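# Mount centrifuge rotor and knob, or flag expired rotor

## Task

Taking today as 9 November 2030, read the use-by date printed on the card on the centrifuge. If the rotor is still in date, lower it fully onto the centrifuge drive, then thread the knob onto the top of the shaft, turn it down until it meets the rotor and tighten it well. If the date has already passed, do not mount the rotor: leave it standing where it is and place the HOLD block on top of it. In either case the rotor must never be dropped.

## Robot and tools

Robot: two Doosan M1013 six-joint arms, left_arm and right_arm, each ending in a Robotiq 2F-85 two-finger gripper. Base positions in the scene frame: left_arm at (-0.086, +0.509, 0) m, right_arm at (-0.006, -0.539, 0) m, both nearly unrotated. A camera stand sits behind the arms. Loose objects may occasionally get a brief push.

Frames. Scene frame: origin at table-top height midway between the nominal bases, +z up, +x out over the table, left_arm on the +y side (image left/right does not follow these names). Each arm reports its hand position (m), quat_wxyz and velocities (m/s, rad/s) in its own base frame; wrist cameras are in that arm's base frame, fixed cameras and the table in the scene frame. Gripper axes: fingers point along +z, they open and close along y. end_effector_position is the point between the pads when closed; closed fingertips extend about 19 mm past it (6 mm when fully open). A camera block projects about 10 cm toward the gripper's +x side.

The row. Every motion command is built from rows of 18 numbers covering both arms: first left_arm's 9, then right_arm's 9, even if only one arm moves. Each arm's 9 are six absolute joint target angles in radians, in this order only: elbow, waist, wrist roll, forearm roll, wrist pitch, shoulder; then gripper position, force_limit, speed, each a scale value in [-1, 1]. Joint limits (rad): elbow ±2.792, all others ±6.283; targets much beyond a limit are refused or clipped, and a result may say "joint sent to its limit". Gripper position +1 is fully open (85 mm), about -0.8 the pads touch, -1 closes until blocked. force_limit sets motor push; speed sets closing rate (about 20, 85, 150 mm/s at -1, 0, +1). Both start at +1. To leave a gripper unchanged, resend its last three numbers; a 0 is a real command.

Tools.
- execute_actions(actions, cameras): actions is a list of actions; each action is a list of up to 15 rows, one per 1/30 s step; a short action repeats its last row. Empty actions returns cameras and a fuller state.
- move(target, speed, blend, stop_force, zero, blocking, cameras): target is one row or a list of up to 15 rows (absolute joint angles plus gripper numbers); joints interpolate together, so the hand travels a curve with no obstacle avoidance. speed in rad/s for the joint with the longest way, 0.01 to 3.92, default 0.5 (one value or one per target). blend in rad rounds corners in a list; 0 stops at each. stop_force 10 to 80 N ends an arm's path when push against its motion grows by that much; use a low speed with it, keep finger numbers identical across the list, and omit it when backing off a contact. zero (default true) re-zeros the force before the move. blocking=false returns after about 0.5 s while the move continues; not allowed with stop_force. The result ends with a "move:" line such as done, off_target, moving, held or fault, possibly limits=held.
- wait(seconds 0 to 10, cameras): lets time pass holding commands.
- stop(cameras): brakes a running move; fingers continue.
- zoom_image(camera, region): region [x0, y0, x1, y1] in pixels of that camera's latest image, at most 504 by 504; cameras cam_high, cam_low, cam_left_wrist, cam_right_wrist, each 896x504. Useful for reading the date card.
- clear_fault(arm): clears a reported torque or force fault on left_arm or right_arm.
- read_manual(section="licences"): licence texts only.
- finished_scene(scene=1): ends irreversibly; the result must hold with the robot idle.

Result lines. Joint positions, Joint velocities, Joint targets, Joint torques and External joint torques list each arm's joints in the order above. "within noise" means the arm is still. Flange force is the estimated outside force along the gripper's x y z (includes held weight; "no reading" near singular poses). Tool commands shows current gripper commands. object_status: 0 moving, 1 blocked while opening, 2 blocked while closing (a grasp), 3 reached the command or pads met. position_measured is in counts: 3 fully open, ~78 is 60 mm, 130 is 40 mm, 180 is 20 mm, 230 closed. "joint command not followed" means the inter-arm clearance check altered a step. MOTOR HOT warns of overheating; an OVER-TEMPERATURE FAULT brakes the arm 30 to 60 s or more.

Motion limits: joint speed caps of 2.09 (waist, shoulder), 3.14 (elbow), 3.93 (wrist joints) rad/s; hand speed capped at 1.8 m/s.

Gripping: command position -1 and hold it, then confirm object_status 2. New force or speed only apply after a position change of at least 0.01. For a softer grip, open first.

Avoid: dropping the rotor or letting anything fall or end up off the table; hitting the centrifuge or heavy objects; hard grips on parts still resting on something; heavy or twisting loads on the gripper. Arms are stiff, so aiming even slightly past a firm contact can fault. An arm stops on contact torque at its load limit (waist and shoulder 299, elbow 140, wrist joints 39.6 N m) or a net outside force of 144 N; then call clear_fault, releasing any grip that pins it first. Never let the arms, or a gripper closing on the other's fingers, press together: that can fail the scene. Stretched poses and loads heat motors.

Each tool is called after "Emit:" as name([rows], argument=value, ...), one row to a line, values as JSON.

## Session

Emit:
execute_actions(actions=[])

Scene clock: 0.00 s.
left_arm: end_effector_position=(+0.7685, -0.4895, +0.3064) position_measured=3 object_status=3 end_effector_quat_wxyz=(+0.053, +0.901, +0.179, +0.393) | right_arm: end_effector_position=(+0.2323, +0.2007, +0.1322) position_measured=3 object_status=3 end_effector_quat_wxyz=(+0.034, +0.840, -0.537, +0.066)
Joint names: [elbow, waist, wrist roll, forearm roll, wrist pitch, shoulder]
Joint positions: left_arm=[1.584 -0.778 1.433 0.891 0.771 0.393] | right_arm=[2.435 0.737 -1.16 -0.18 0.95 -0.205]
Joint velocities: within noise
Joint torques (N m): no reading
External joint torques (N m): no reading
Flange force (N): no reading
Joint targets: left_arm=[1.584 -0.778 1.433 0.891 0.771 0.393] | right_arm=[2.435 0.737 -1.160 -0.180 0.950 -0.205]
Tool commands: left_gripper/position=+1.0 left_gripper/force_limit=+1.0 left_gripper/speed=+1.0 right_gripper/position=+1.0 right_gripper/force_limit=+1.0 right_gripper/speed=+1.0

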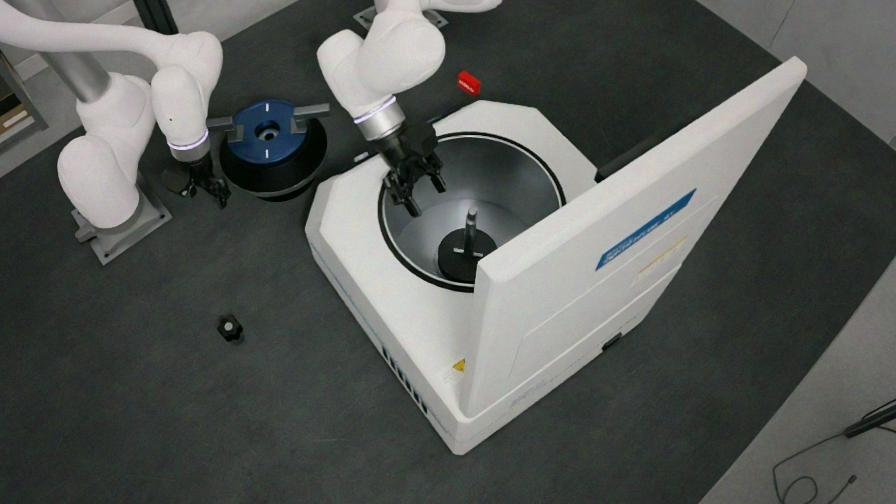

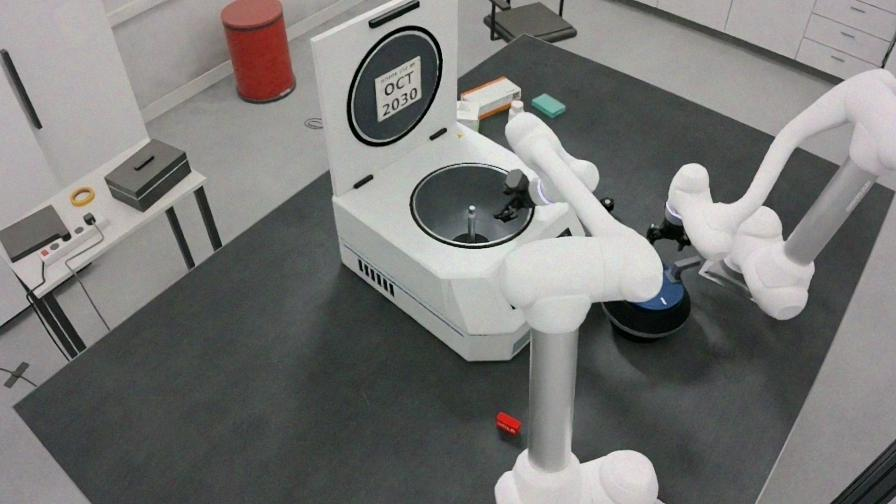

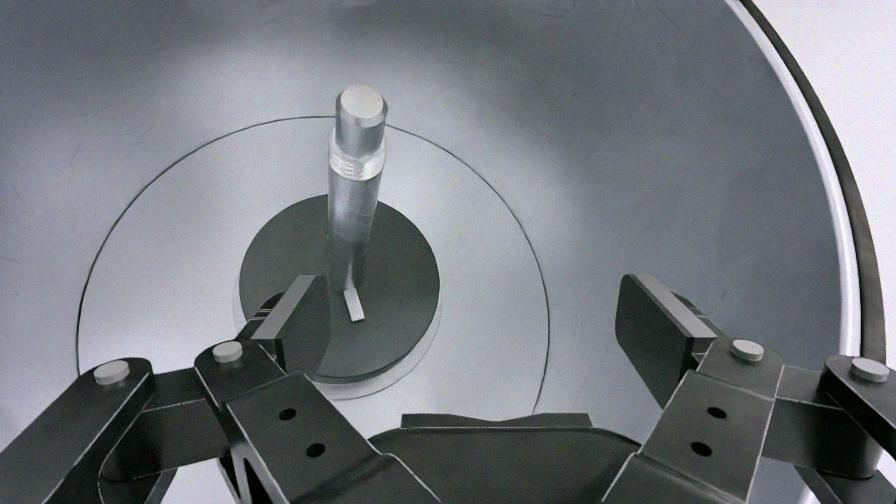

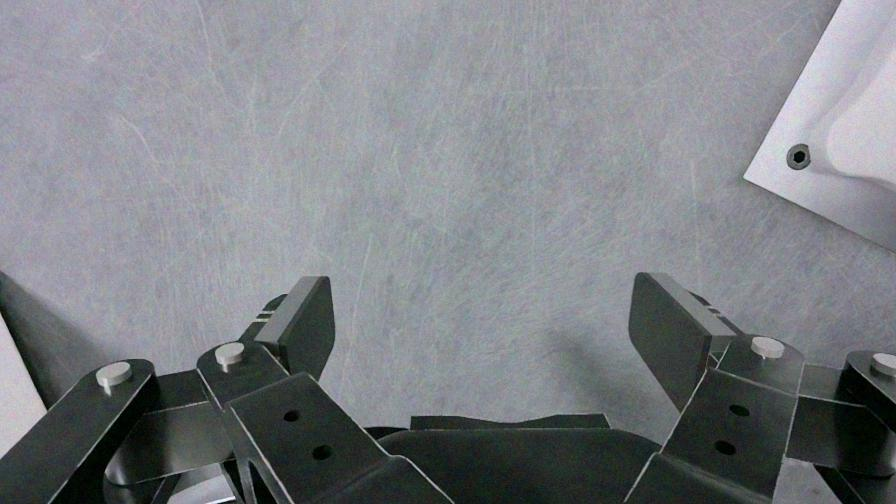

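Emit:
zoom_image(camera="cam_low", region=[340, 30, 460, 130])

Emit:
zoom_image(camera="cam_low", region=[580, 180, 760, 350])

Emit:
zoom_image(camera="cam_high", region=[150, 60, 500, 260])

Emit:
zoom_image(camera="cam_low", region=[480, 400, 540, 450])

Scaled by 4.200 from the camera's 896x504 image, which has a finer 1280x720 frame.

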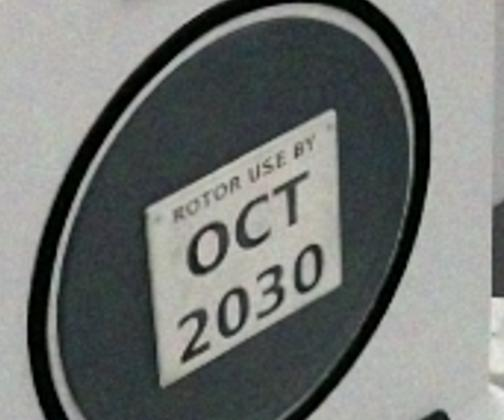

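Scaled by 2.800 from the camera's 896x504 image, which has a finer 1280x720 frame.

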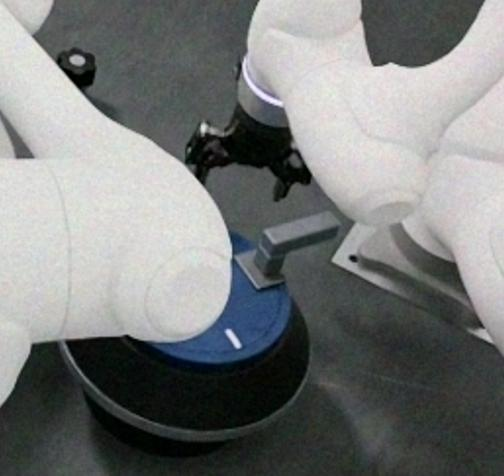

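Scaled by 1.440 from the camera's 896x504 image, which has a finer 1280x720 frame.

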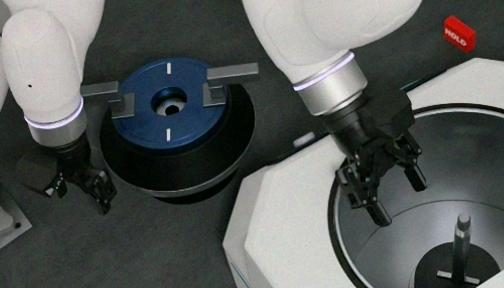

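Scaled by 8.400 from the camera's 896x504 image, which has a finer 1280x720 frame.

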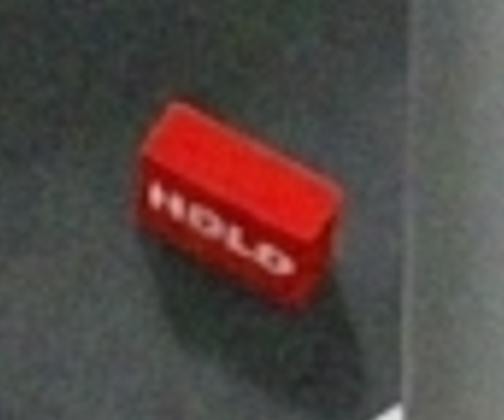

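Emit:
move([
  [1.584,-0.778,1.433,0.891,0.771,-0.107,1,1,1,2.435,0.737,-1.16,-0.18,0.95,-0.205,1,1,1],
  [1.992,-0.161,-0.307,0,1.479,-0.329,1,1,1,2.435,0.1,-1.16,-0.18,0.95,-0.205,1,1,1],
], speed=[0.7,1.0], blend=0.15, cameras=["all"])

Scene clock: 43.27 s.
left_arm: end_effector_position=(+0.3571, -0.0231, +0.3994) position_measured=3 object_status=3 end_effector_quat_wxyz=(+0.000, -0.073, +0.997, +0.000) | right_arm: end_effector_position=(+0.3061, +0.0232, +0.1320) position_measured=3 object_status=3 end_effector_quat_wxyz=(-0.053, -0.630, +0.773, -0.053)
Joint names: [elbow, waist, wrist roll, forearm roll, wrist pitch, shoulder]
Joint positions: left_arm=[1.992 -0.161 -0.307 0 1.479 -0.329] | right_arm=[2.435 0.1 -1.16 -0.18 0.95 -0.205]
Joint torques (N m): left_arm=[-42.19 -0.48 0.22 3.58 -0.05 -6.42] | right_arm=[-34.24 -2.56 -0.28 2.78 0.3 -13.84]
External joint torques (N m): left_arm=[-0.65 0.44 -0.22 0.78 0.11 -2.11] | right_arm=[1.01 2.54 0.28 0.23 -0.16 2.19]
Flange force (N): left_arm=[2.8 1.2 -1.6] | right_arm=[-10.3 -0.1 3.6]
Joint targets: left_arm=[1.992 -0.161 -0.307 0.000 1.479 -0.329] | right_arm=[2.435 0.100 -1.160 -0.180 0.950 -0.205]
move: done
camera_calibration:
cam_left_wrist: T_world_to_cam=[[-0.154376, 0.987908, 0.0143727, 0.0769547], [0.922014, 0.138821, 0.361411, -0.456261], [0.355046, 0.0690451, -0.932296, 0.374047], [0, 0, 0, 1]] pos_world=[0.299756, -0.0385115, 0.512514]
cam_right_wrist: T_world_to_cam=[[-0.974452, 0.224107, -0.0148359, 0.30085], [0.217508, 0.9581, 0.186374, -0.0938944], [0.0559818, 0.178385, -0.982367, 0.238531], [0, 0, 0, 1]] pos_world=[0.300233, -0.0200125, 0.256287]

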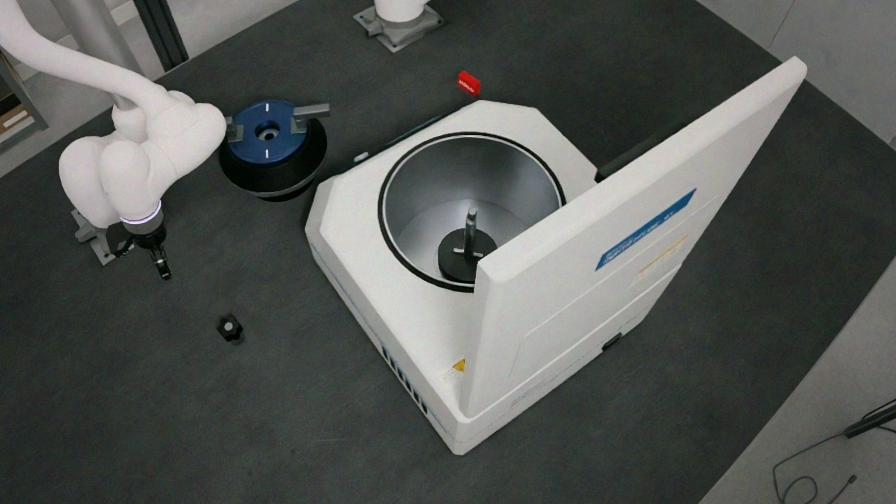

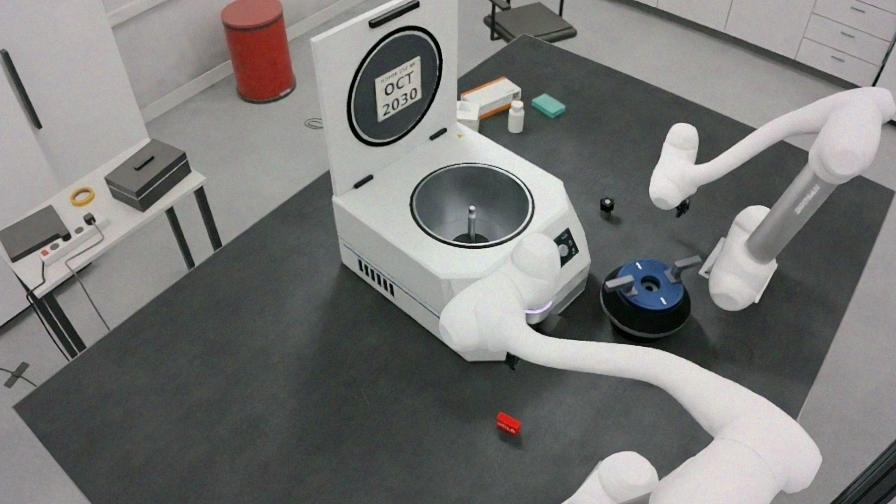

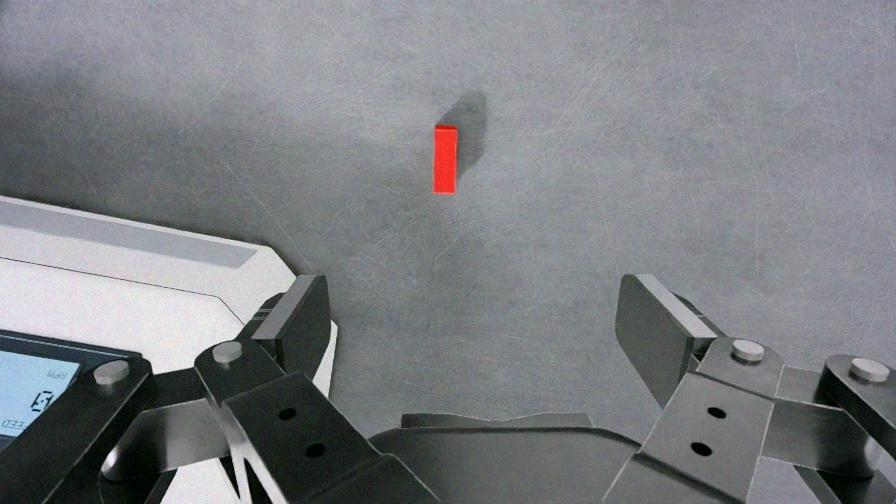

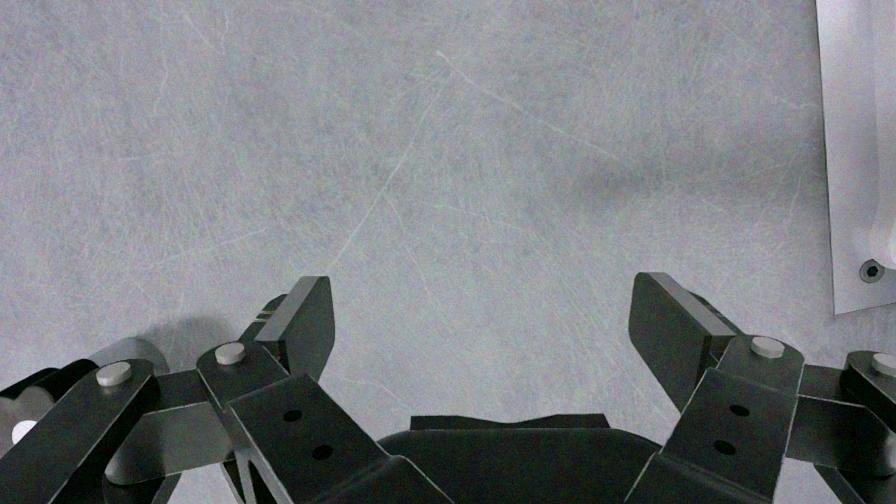

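Emit:
move([
  [2.3528,-0.1463,-0.293,0,0.8660,-0.0772,1,1,1,2.435,0.1,-1.16,-0.18,0.95,-0.205,1,1,1],
  [2.43,-0.1463,-0.293,0,0.6395,0.0721,1,1,1,2.435,0.1,-1.16,-0.18,0.95,-0.205,1,1,1],
], speed=[0.7,0.25], blend=0.05, stop_force=12, cameras=["cam_left_wrist"])

Scene clock: 79.63 s.
left_arm: end_effector_position=(+0.3793, -0.0210, +0.0340) position_measured=3 object_status=3 end_effector_quat_wxyz=(+0.000, -0.073, +0.997, +0.000) | right_arm: end_effector_position=(+0.3061, +0.0232, +0.1320) position_measured=3 object_status=3 end_effector_quat_wxyz=(-0.053, -0.630, +0.773, -0.053)
Joint names: [elbow, waist, wrist roll, forearm roll, wrist pitch, shoulder]
Joint positions: left_arm=[2.43 -0.146 -0.293 0 0.639 0.072] | right_arm=[2.435 0.1 -1.16 -0.18 0.95 -0.205]
Joint torques (N m): left_arm=[-24.97 -0.31 0.2 1.94 -0.05 -31.25] | right_arm=[-34.06 -2.56 -0.32 2.72 0.33 -13.91]
External joint torques (N m): left_arm=[-0.67 0.38 -0.2 0.67 0.11 -1.78] | right_arm=[0.83 2.51 0.32 0.29 -0.2 2.31]
Flange force (N): left_arm=[1.3 0.8 -4.3] | right_arm=[-10.5 -0.5 3.6]
Joint targets: left_arm=[2.430 -0.146 -0.293 0.000 0.639 0.072] | right_arm=[2.435 0.100 -1.160 -0.180 0.950 -0.205]
move: done
camera_calibration:
cam_left_wrist: T_world_to_cam=[[-0.155208, 0.98778, 0.01422, 0.0839273], [0.921755, 0.139625, 0.361763, -0.344759], [0.355357, 0.0692557, -0.932162, 0.0251966], [0, 0, 0, 1]] pos_world=[0.321855, -0.0365096, 0.147015]
Images, in order (width x height): cam_left_wrist 896x504.

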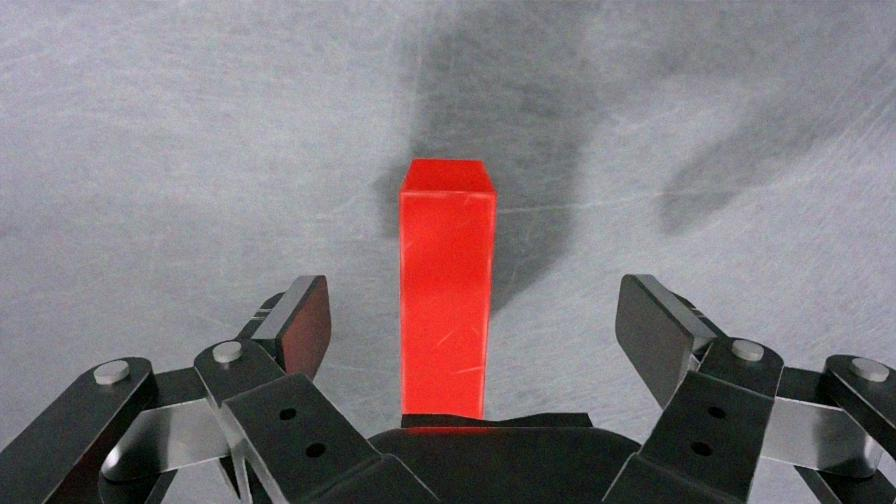

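Emit:
move(target=[2.43,-0.1635,-0.310,0,0.6395,0.0721,1,1,1,2.435,0.1,-1.16,-0.18,0.95,-0.205,1,1,1])

Emit:
move(target=[2.43,-0.1635,-0.310,0,0.6395,0.0721,-1,-0.6,-0.8,2.435,0.1,-1.16,-0.18,0.95,-0.205,1,1,1], cameras=["cam_left_wrist"])

Scene clock: 88.27 s.
left_arm: end_effector_position=(+0.3788, -0.0275, +0.0340) position_measured=3 object_status=3 end_effector_quat_wxyz=(+0.000, -0.073, +0.997, +0.000) | right_arm: end_effector_position=(+0.3061, +0.0232, +0.1320) position_measured=3 object_status=3 end_effector_quat_wxyz=(-0.053, -0.630, +0.773, -0.053)
Joint names: [elbow, waist, wrist roll, forearm roll, wrist pitch, shoulder]
Joint positions: left_arm=[2.43 -0.163 -0.31 0 0.639 0.072] | right_arm=[2.435 0.1 -1.16 -0.18 0.95 -0.205]
Joint torques (N m): left_arm=[-25.12 -0.54 0.21 1.94 -0.06 -31.4] | right_arm=[-34.28 -2.67 -0.3 2.74 0.29 -13.76]
External joint torques (N m): left_arm=[-0.57 0.57 -0.21 0.67 0.12 -1.62] | right_arm=[1.06 2.55 0.3 0.27 -0.16 2.34]
Flange force (N): left_arm=[1.1 1.2 -4.0] | right_arm=[-10.5 -0.2 3.8]
Joint targets: left_arm=[2.430 -0.164 -0.310 0.000 0.639 0.072] | right_arm=[2.435 0.100 -1.160 -0.180 0.950 -0.205]
move: done

Scene clock: 90.50 s.
left_arm: end_effector_position=(+0.3788, -0.0275, +0.0340) position_measured=176 object_status=0 end_effector_quat_wxyz=(+0.000, -0.073, +0.997, +0.000) | right_arm: end_effector_position=(+0.3061, +0.0232, +0.1320) position_measured=3 object_status=3 end_effector_quat_wxyz=(-0.053, -0.630, +0.773, -0.053)
Joint names: [elbow, waist, wrist roll, forearm roll, wrist pitch, shoulder]
Joint positions: left_arm=[2.43 -0.164 -0.31 0 0.639 0.072] | right_arm=[2.435 0.1 -1.16 -0.18 0.95 -0.205]
Joint torques (N m): left_arm=[-20.35 -0.46 0.25 1.91 -0.85 -24.11] | right_arm=[-33.96 -2.66 -0.26 2.79 0.31 -13.84]
External joint torques (N m): left_arm=[-5.31 0.55 -0.25 0.7 0.91 -8.99] | right_arm=[0.74 2.57 0.26 0.23 -0.17 2.32]
Flange force (N): left_arm=[3.9 1.7 -24.3] | right_arm=[-10.6 -0.6 3.4]
Joint targets: left_arm=[2.430 -0.164 -0.310 0.000 0.639 0.072] | right_arm=[2.435 0.100 -1.160 -0.180 0.950 -0.205]
move: done
camera_calibration:
cam_left_wrist: T_world_to_cam=[[-0.154884, 0.98783, 0.0142372, 0.0901669], [0.921819, 0.139321, 0.361717, -0.343417], [0.355331, 0.0691484, -0.932179, 0.0258305], [0, 0, 0, 1]] pos_world=[0.321356, -0.0430104, 0.147015]
Images, in order (width x height): cam_left_wrist 896x504.

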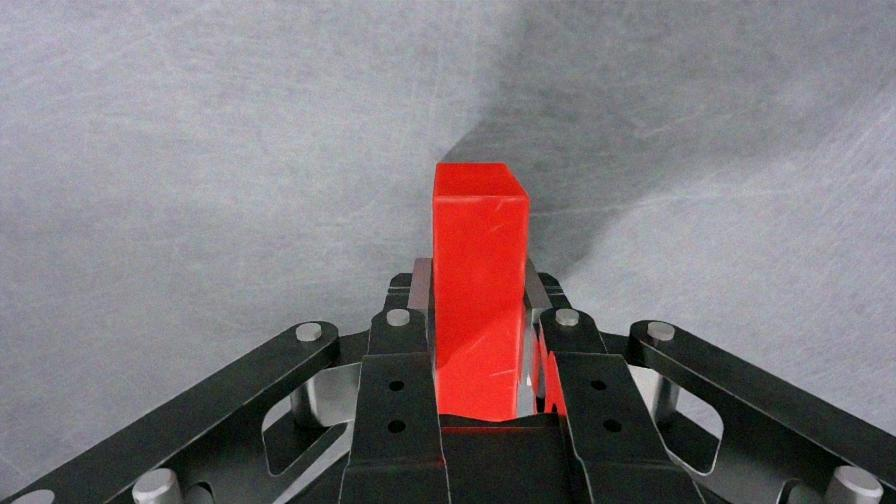

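Emit:
move([
  [2.3528,-0.1635,-0.310,0,0.8660,-0.0772,-1,-0.6,-0.8,2.435,0.1,-1.16,-0.18,0.95,-0.205,1,1,1],
  [1.992,-0.1635,-0.310,0,1.479,-0.329,-1,-0.6,-0.8,2.435,0.1,-1.16,-0.18,0.95,-0.205,1,1,1],
  [1.577,-1.262,0.965,0,1.461,0.1035,-1,-0.6,-0.8,2.435,0.1,-1.16,-0.18,0.95,-0.205,1,1,1],
], speed=[0.3,0.7,0.8], blend=[0.05,0.1,0], cameras=["all"])

Scene clock: 103.80 s.
left_arm: end_effector_position=(+0.2213, -0.5799, +0.4196) position_measured=176 object_status=2 end_effector_quat_wxyz=(+0.000, +0.897, +0.442, +0.000) | right_arm: end_effector_position=(+0.3061, +0.0232, +0.1320) position_measured=3 object_status=3 end_effector_quat_wxyz=(-0.053, -0.630, +0.773, -0.053)
Joint names: [elbow, waist, wrist roll, forearm roll, wrist pitch, shoulder]
Joint positions: left_arm=[1.577 -1.262 0.965 0 1.461 0.103] | right_arm=[2.435 0.1 -1.16 -0.18 0.95 -0.205]
Joint torques (N m): left_arm=[-42.11 -0.14 0.24 3.66 -0.06 -52.74] | right_arm=[-34.09 -2.77 -0.3 2.77 0.28 -13.64]
External joint torques (N m): left_arm=[-0.58 0.36 -0.24 0.75 0.1 -1.11] | right_arm=[0.87 2.73 0.3 0.24 -0.15 1.98]
Flange force (N): left_arm=[0.5 -0.5 -1.3] | right_arm=[-10.8 0.4 3.0]
Joint targets: left_arm=[1.577 -1.262 0.965 0.000 1.461 0.104] | right_arm=[2.435 0.100 -1.160 -0.180 0.950 -0.205]
move: done
camera_calibration:
cam_left_wrist: T_world_to_cam=[[0.797854, -0.602679, 0.0144064, -0.527278], [-0.56606, -0.740728, 0.361797, -0.441864], [-0.207376, -0.296816, -0.932146, 0.391842], [0, 0, 0, 1]] pos_world=[0.251828, -0.528776, 0.532715]
cam_right_wrist: T_world_to_cam=[[-0.974447, 0.224127, -0.0148316, 0.300847], [0.217529, 0.958095, 0.186374, -0.0939009], [0.0559815, 0.178385, -0.982367, 0.238531], [0, 0, 0, 1]] pos_world=[0.300233, -0.0200124, 0.256287]

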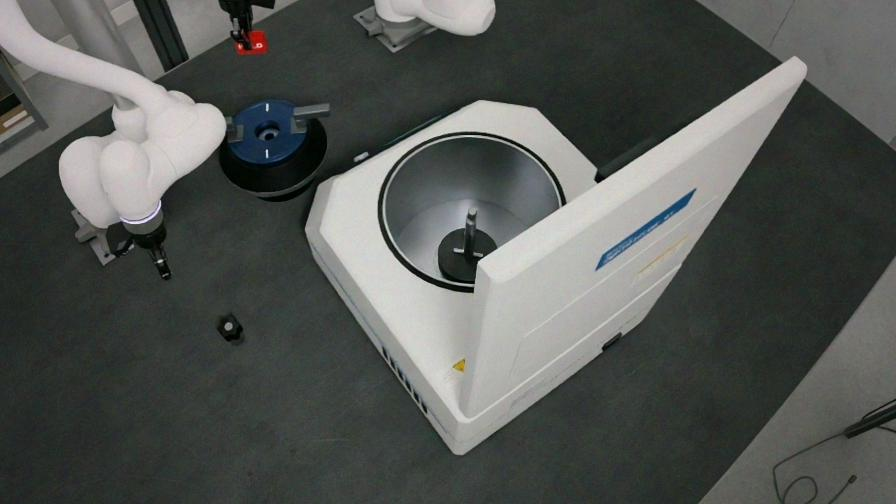

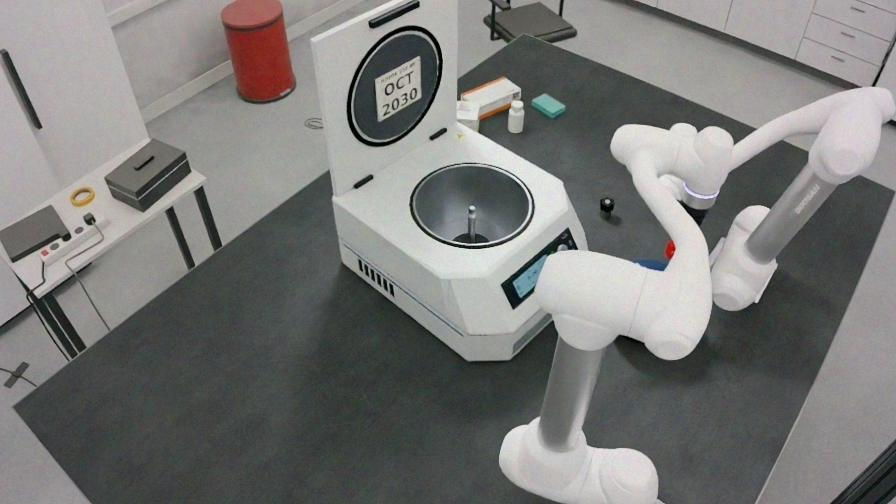

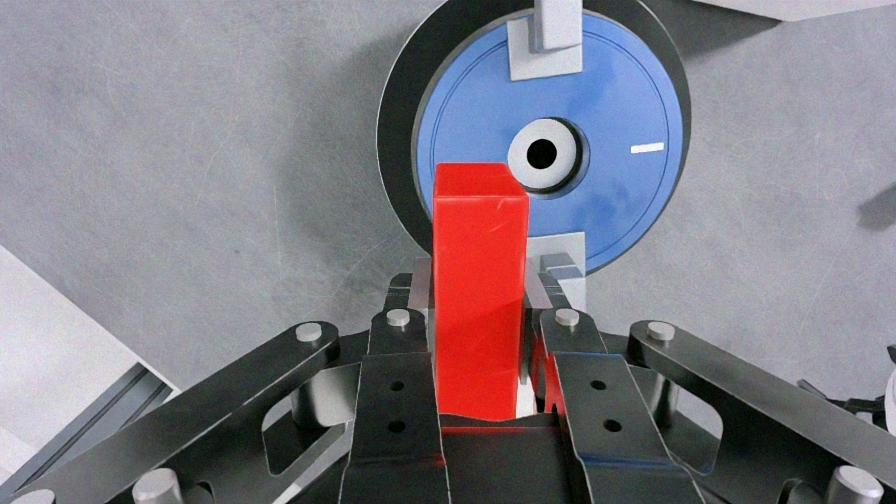

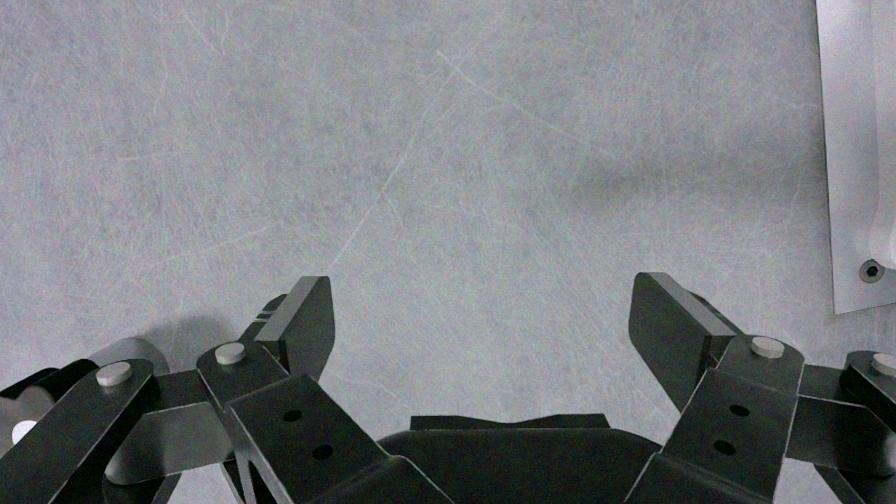

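Emit:
move(target=[1.8214,-1.262,0.965,0,1.1382,0.182,-1,-0.6,-0.8,2.435,0.1,-1.16,-0.18,0.95,-0.205,1,1,1], speed=0.4)

Emit:
move(target=[1.9067,-1.262,0.965,0,0.9828,0.2521,-1,-0.6,-0.8,2.435,0.1,-1.16,-0.18,0.95,-0.205,1,1,1], speed=0.03, stop_force=10, cameras=["cam_left_wrist","cam_high"])

Scene clock: 114.30 s.
left_arm: end_effector_position=(+0.2212, -0.5800, +0.2396) position_measured=176 object_status=2 end_effector_quat_wxyz=(+0.000, +0.897, +0.442, +0.000) | right_arm: end_effector_position=(+0.3061, +0.0232, +0.1320) position_measured=3 object_status=3 end_effector_quat_wxyz=(-0.053, -0.630, +0.773, -0.053)
Joint names: [elbow, waist, wrist roll, forearm roll, wrist pitch, shoulder]
Joint positions: left_arm=[1.821 -1.262 0.965 0 1.138 0.182] | right_arm=[2.435 0.1 -1.16 -0.18 0.95 -0.205]
Joint torques (N m): left_arm=[-39.09 -0.27 0.21 3.31 -0.07 -57] | right_arm=[-34.05 -2.65 -0.28 2.78 0.28 -13.57]
External joint torques (N m): left_arm=[0.05 0.51 -0.21 0.73 0.11 -1.38] | right_arm=[0.82 2.62 0.28 0.24 -0.14 1.75]
Flange force (N): left_arm=[1.5 -1.6 -1.1] | right_arm=[-10.2 0.6 2.6]
Joint targets: left_arm=[1.821 -1.262 0.965 0.000 1.138 0.182] | right_arm=[2.435 0.100 -1.160 -0.180 0.950 -0.205]
move: done

Scene clock: 116.47 s.
left_arm: end_effector_position=(+0.2216, -0.5813, +0.2130) position_measured=176 object_status=2 end_effector_quat_wxyz=(+0.000, +0.897, +0.442, +0.000) | right_arm: end_effector_position=(+0.3061, +0.0232, +0.1320) position_measured=3 object_status=3 end_effector_quat_wxyz=(-0.053, -0.630, +0.773, -0.053)
Joint names: [elbow, waist, wrist roll, forearm roll, wrist pitch, shoulder]
Joint positions: left_arm=[1.848 -1.262 0.965 0 1.09 0.204] | right_arm=[2.435 0.1 -1.16 -0.18 0.95 -0.205]
Joint torques (N m): left_arm=[-26.66 -0.54 0.22 3.13 -1.75 -40.92] | right_arm=[-33.99 -2.61 -0.33 2.75 0.28 -13.82]
External joint torques (N m): left_arm=[-11.29 0.87 -0.22 0.79 1.8 -18.68] | right_arm=[0.78 2.59 0.33 0.26 -0.14 2.16]
Flange force (N): left_arm=[4.0 -4.6 -29.6] | right_arm=[-10.6 -0.2 3.1]
Joint targets: left_arm=[1.848 -1.262 0.965 0.000 1.090 0.204] | right_arm=[2.435 0.100 -1.160 -0.180 0.950 -0.205]
move: contact (left_arm); left_arm: the wrist pitch is farthest, 0.107 rad from its target
camera_calibration:
cam_left_wrist: T_world_to_cam=[[0.797759, -0.602805, 0.0143811, -0.525498], [-0.566159, -0.740627, 0.36185, -0.36783], [-0.207474, -0.296811, -0.932125, 0.198856], [0, 0, 0, 1]] pos_world=[0.252228, -0.530176, 0.326015]
Images, in order (width x height): cam_high 896x504, cam_left_wrist 896x504.

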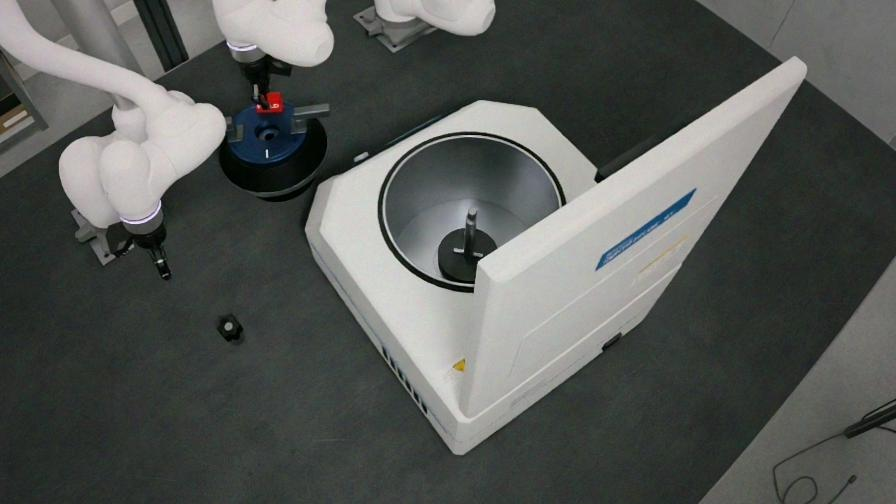

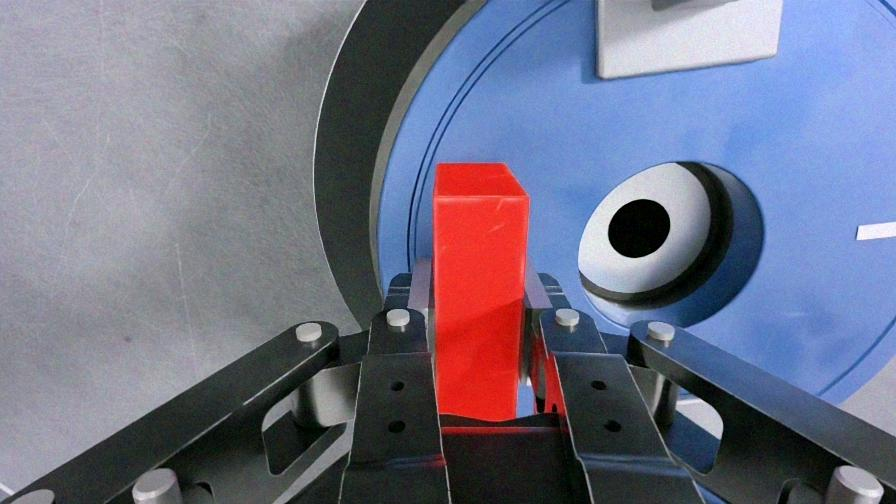

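Emit:
zoom_image(camera="cam_high", region=[210, 60, 340, 170])

Emit:
zoom_image(camera="cam_left_wrist", region=[380, 140, 640, 440])

Scaled by 3.877 from the camera's 896x504 image, which has a finer 1280x720 frame.

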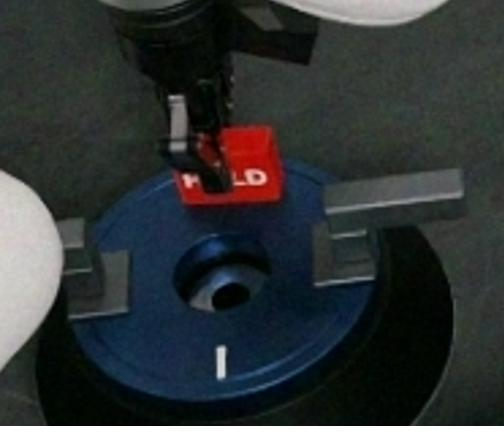

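Scaled by 1.680 from the camera's 896x504 image, which has a finer 1280x720 frame.

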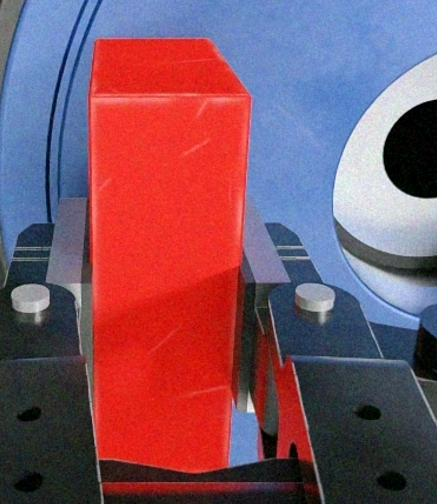

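Emit:
move(target=[1.8472,-1.262,0.965,0,1.0914,0.2033,-1,-0.6,-0.8,2.435,0.1,-1.16,-0.18,0.95,-0.205,1,1,1], cameras=["cam_left_wrist"])

Scene clock: 123.73 s.
left_arm: end_effector_position=(+0.2216, -0.5811, +0.2133) position_measured=176 object_status=2 end_effector_quat_wxyz=(+0.000, +0.897, +0.442, +0.000) | right_arm: end_effector_position=(+0.3061, +0.0232, +0.1320) position_measured=3 object_status=3 end_effector_quat_wxyz=(-0.053, -0.630, +0.773, -0.053)
Joint names: [elbow, waist, wrist roll, forearm roll, wrist pitch, shoulder]
Joint positions: left_arm=[1.847 -1.262 0.965 0 1.091 0.203] | right_arm=[2.435 0.1 -1.16 -0.18 0.95 -0.205]
Joint torques (N m): left_arm=[-31.39 -0.38 0.18 3.16 0.03 -50.76] | right_arm=[-34.01 -2.77 -0.3 2.73 0.31 -13.51]
External joint torques (N m): left_arm=[-6.51 0.67 -0.18 0.77 0.02 -8.77] | right_arm=[0.8 2.69 0.3 0.28 -0.17 1.98]
Flange force (N): left_arm=[1.1 -0.3 -13.6] | right_arm=[-10.7 0.2 2.9]
Joint targets: left_arm=[1.847 -1.262 0.965 0.000 1.091 0.203] | right_arm=[2.435 0.100 -1.160 -0.180 0.950 -0.205]
move: done
camera_calibration:
cam_left_wrist: T_world_to_cam=[[0.797748, -0.602829, 0.0139816, -0.525302], [-0.566136, -0.740804, 0.361524, -0.368024], [-0.207579, -0.29632, -0.932258, 0.199537], [0, 0, 0, 1]] pos_world=[0.252127, -0.530174, 0.326414]
Images, in order (width x height): cam_left_wrist 896x504.

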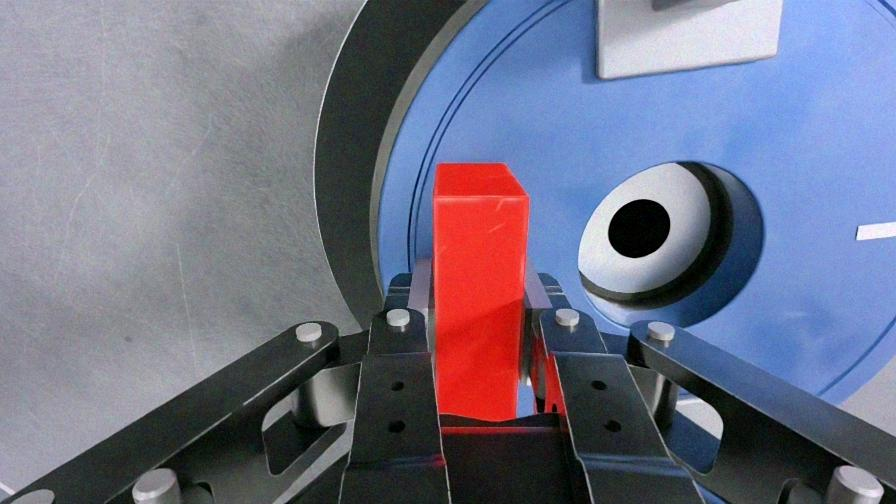

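Emit:
move([
  [1.8466,-1.262,0.965,0,1.0925,0.2028,-1,-0.6,-0.8,2.435,0.1,-1.16,-0.18,0.95,-0.205,1,1,1],
  [1.8466,-1.262,0.965,0,1.0925,0.2028,0.1,-0.6,-1,2.435,0.1,-1.16,-0.18,0.95,-0.205,1,1,1],
], cameras=["cam_left_wrist","cam_high"])

Scene clock: 128.47 s.
left_arm: end_effector_position=(+0.2216, -0.5811, +0.2140) position_measured=117 object_status=0 end_effector_quat_wxyz=(+0.000, +0.897, +0.442, +0.000) | right_arm: end_effector_position=(+0.3061, +0.0232, +0.1320) position_measured=3 object_status=3 end_effector_quat_wxyz=(-0.053, -0.630, +0.773, -0.053)
Joint names: [elbow, waist, wrist roll, forearm roll, wrist pitch, shoulder]
Joint positions: left_arm=[1.847 -1.262 0.965 0 1.093 0.203] | right_arm=[2.435 0.1 -1.16 -0.18 0.95 -0.205]
Joint torques (N m): left_arm=[-37.33 -0.11 0.25 3.19 -0.05 -58.27] | right_arm=[-34.07 -2.58 -0.27 2.79 0.35 -13.33]
External joint torques (N m): left_arm=[-0.76 0.35 -0.25 0.75 0.1 -1.35] | right_arm=[0.87 2.53 0.27 0.22 -0.2 1.7]
Flange force (N): left_arm=[0.4 -0.4 -2.0] | right_arm=[-9.8 0.6 2.8]
Joint targets: left_arm=[1.847 -1.262 0.965 0.000 1.093 0.203] | right_arm=[2.435 0.100 -1.160 -0.180 0.950 -0.205]
move: done
camera_calibration:
cam_left_wrist: T_world_to_cam=[[0.797761, -0.602811, 0.014038, -0.525263], [-0.56612, -0.740783, 0.361593, -0.368182], [-0.207573, -0.296412, -0.93223, 0.200067], [0, 0, 0, 1]] pos_world=[0.252127, -0.530075, 0.327014]
Images, in order (width x height): cam_high 896x504, cam_left_wrist 896x504.

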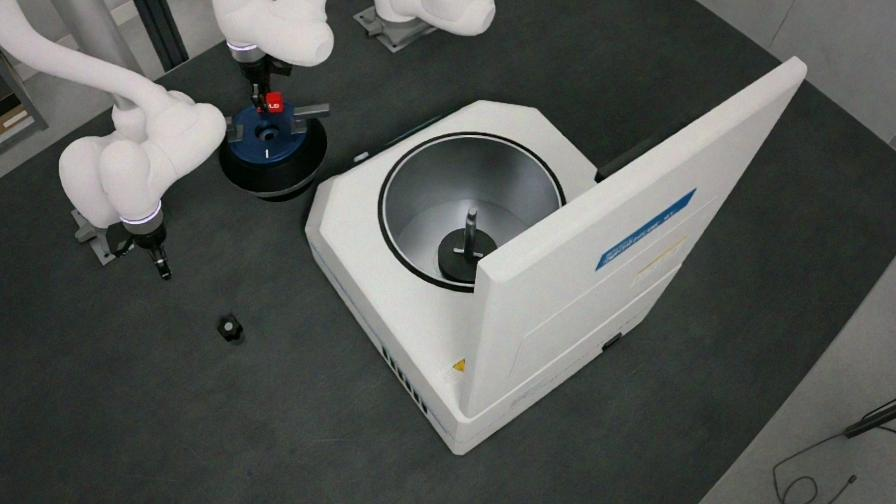

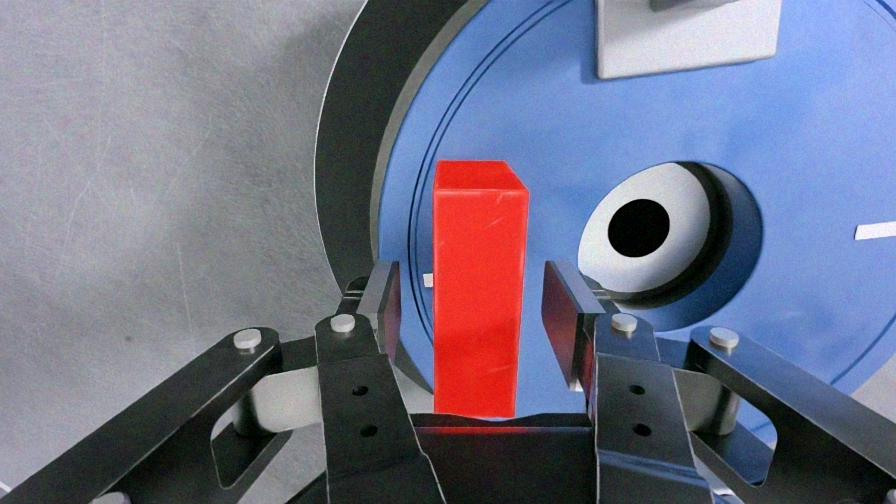

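Emit:
move([
  [1.8214,-1.262,0.965,0,1.1382,0.182,0.1,-0.6,-1,2.435,0.1,-1.16,-0.18,0.95,-0.205,1,1,1],
  [1.577,-1.262,0.965,0,1.461,0.1035,0.1,-0.6,-1,2.435,0.1,-1.16,-0.18,0.95,-0.205,1,1,1],
], speed=[0.1,0.4], blend=0.01, cameras=["cam_high","cam_left_wrist"])

Scene clock: 132.83 s.
left_arm: end_effector_position=(+0.2212, -0.5799, +0.4196) position_measured=117 object_status=3 end_effector_quat_wxyz=(+0.000, +0.897, +0.442, +0.000) | right_arm: end_effector_position=(+0.3061, +0.0232, +0.1320) position_measured=3 object_status=3 end_effector_quat_wxyz=(-0.053, -0.630, +0.773, -0.053)
Joint names: [elbow, waist, wrist roll, forearm roll, wrist pitch, shoulder]
Joint positions: left_arm=[1.577 -1.262 0.965 0 1.461 0.104] | right_arm=[2.435 0.1 -1.16 -0.18 0.95 -0.205]
Joint torques (N m): left_arm=[-41.99 -0.17 0.24 3.67 0.01 -52.43] | right_arm=[-34.13 -2.5 -0.31 2.77 0.3 -13.77]
External joint torques (N m): left_arm=[-0.63 0.42 -0.24 0.74 0.04 -1.36] | right_arm=[0.91 2.45 0.31 0.24 -0.16 2.18]
Flange force (N): left_arm=[0.8 -0.7 -1.3] | right_arm=[-10.1 -0.2 3.5]
Joint targets: left_arm=[1.577 -1.262 0.965 0.000 1.461 0.103] | right_arm=[2.435 0.100 -1.160 -0.180 0.950 -0.205]
move: done
camera_calibration:
cam_left_wrist: T_world_to_cam=[[0.797781, -0.602778, 0.0143031, -0.527236], [-0.566126, -0.740686, 0.361781, -0.441911], [-0.207479, -0.296719, -0.932153, 0.39178], [0, 0, 0, 1]] pos_world=[0.251728, -0.528875, 0.532615]
Images, in order (width x height): cam_high 896x504, cam_left_wrist 896x504.

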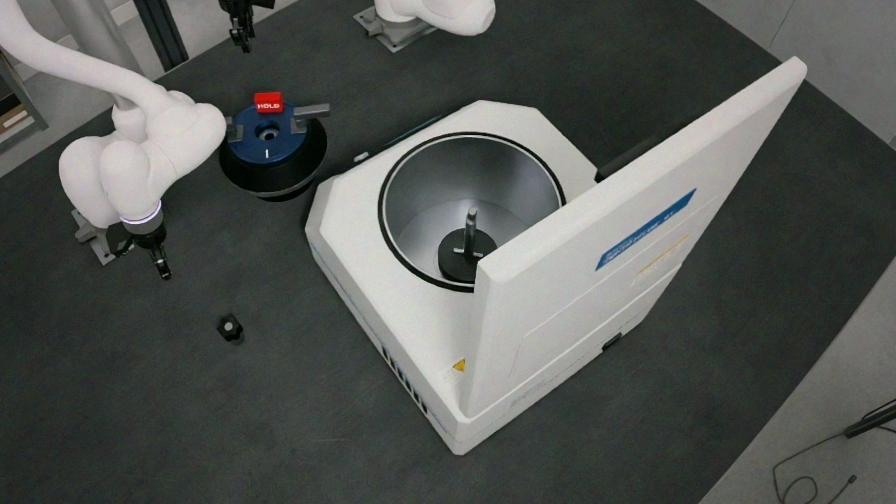

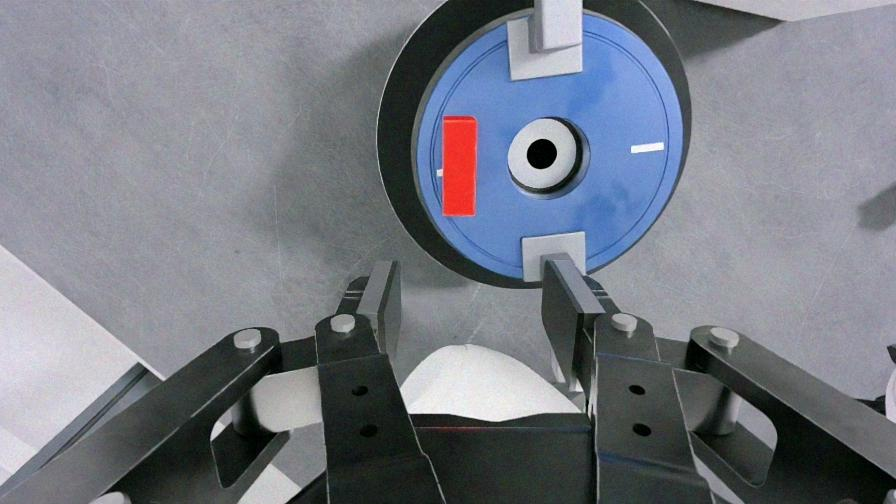

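The block is sitting stably on the rotor.

Emit:
finished_scene()

The scene is finished: the task was done.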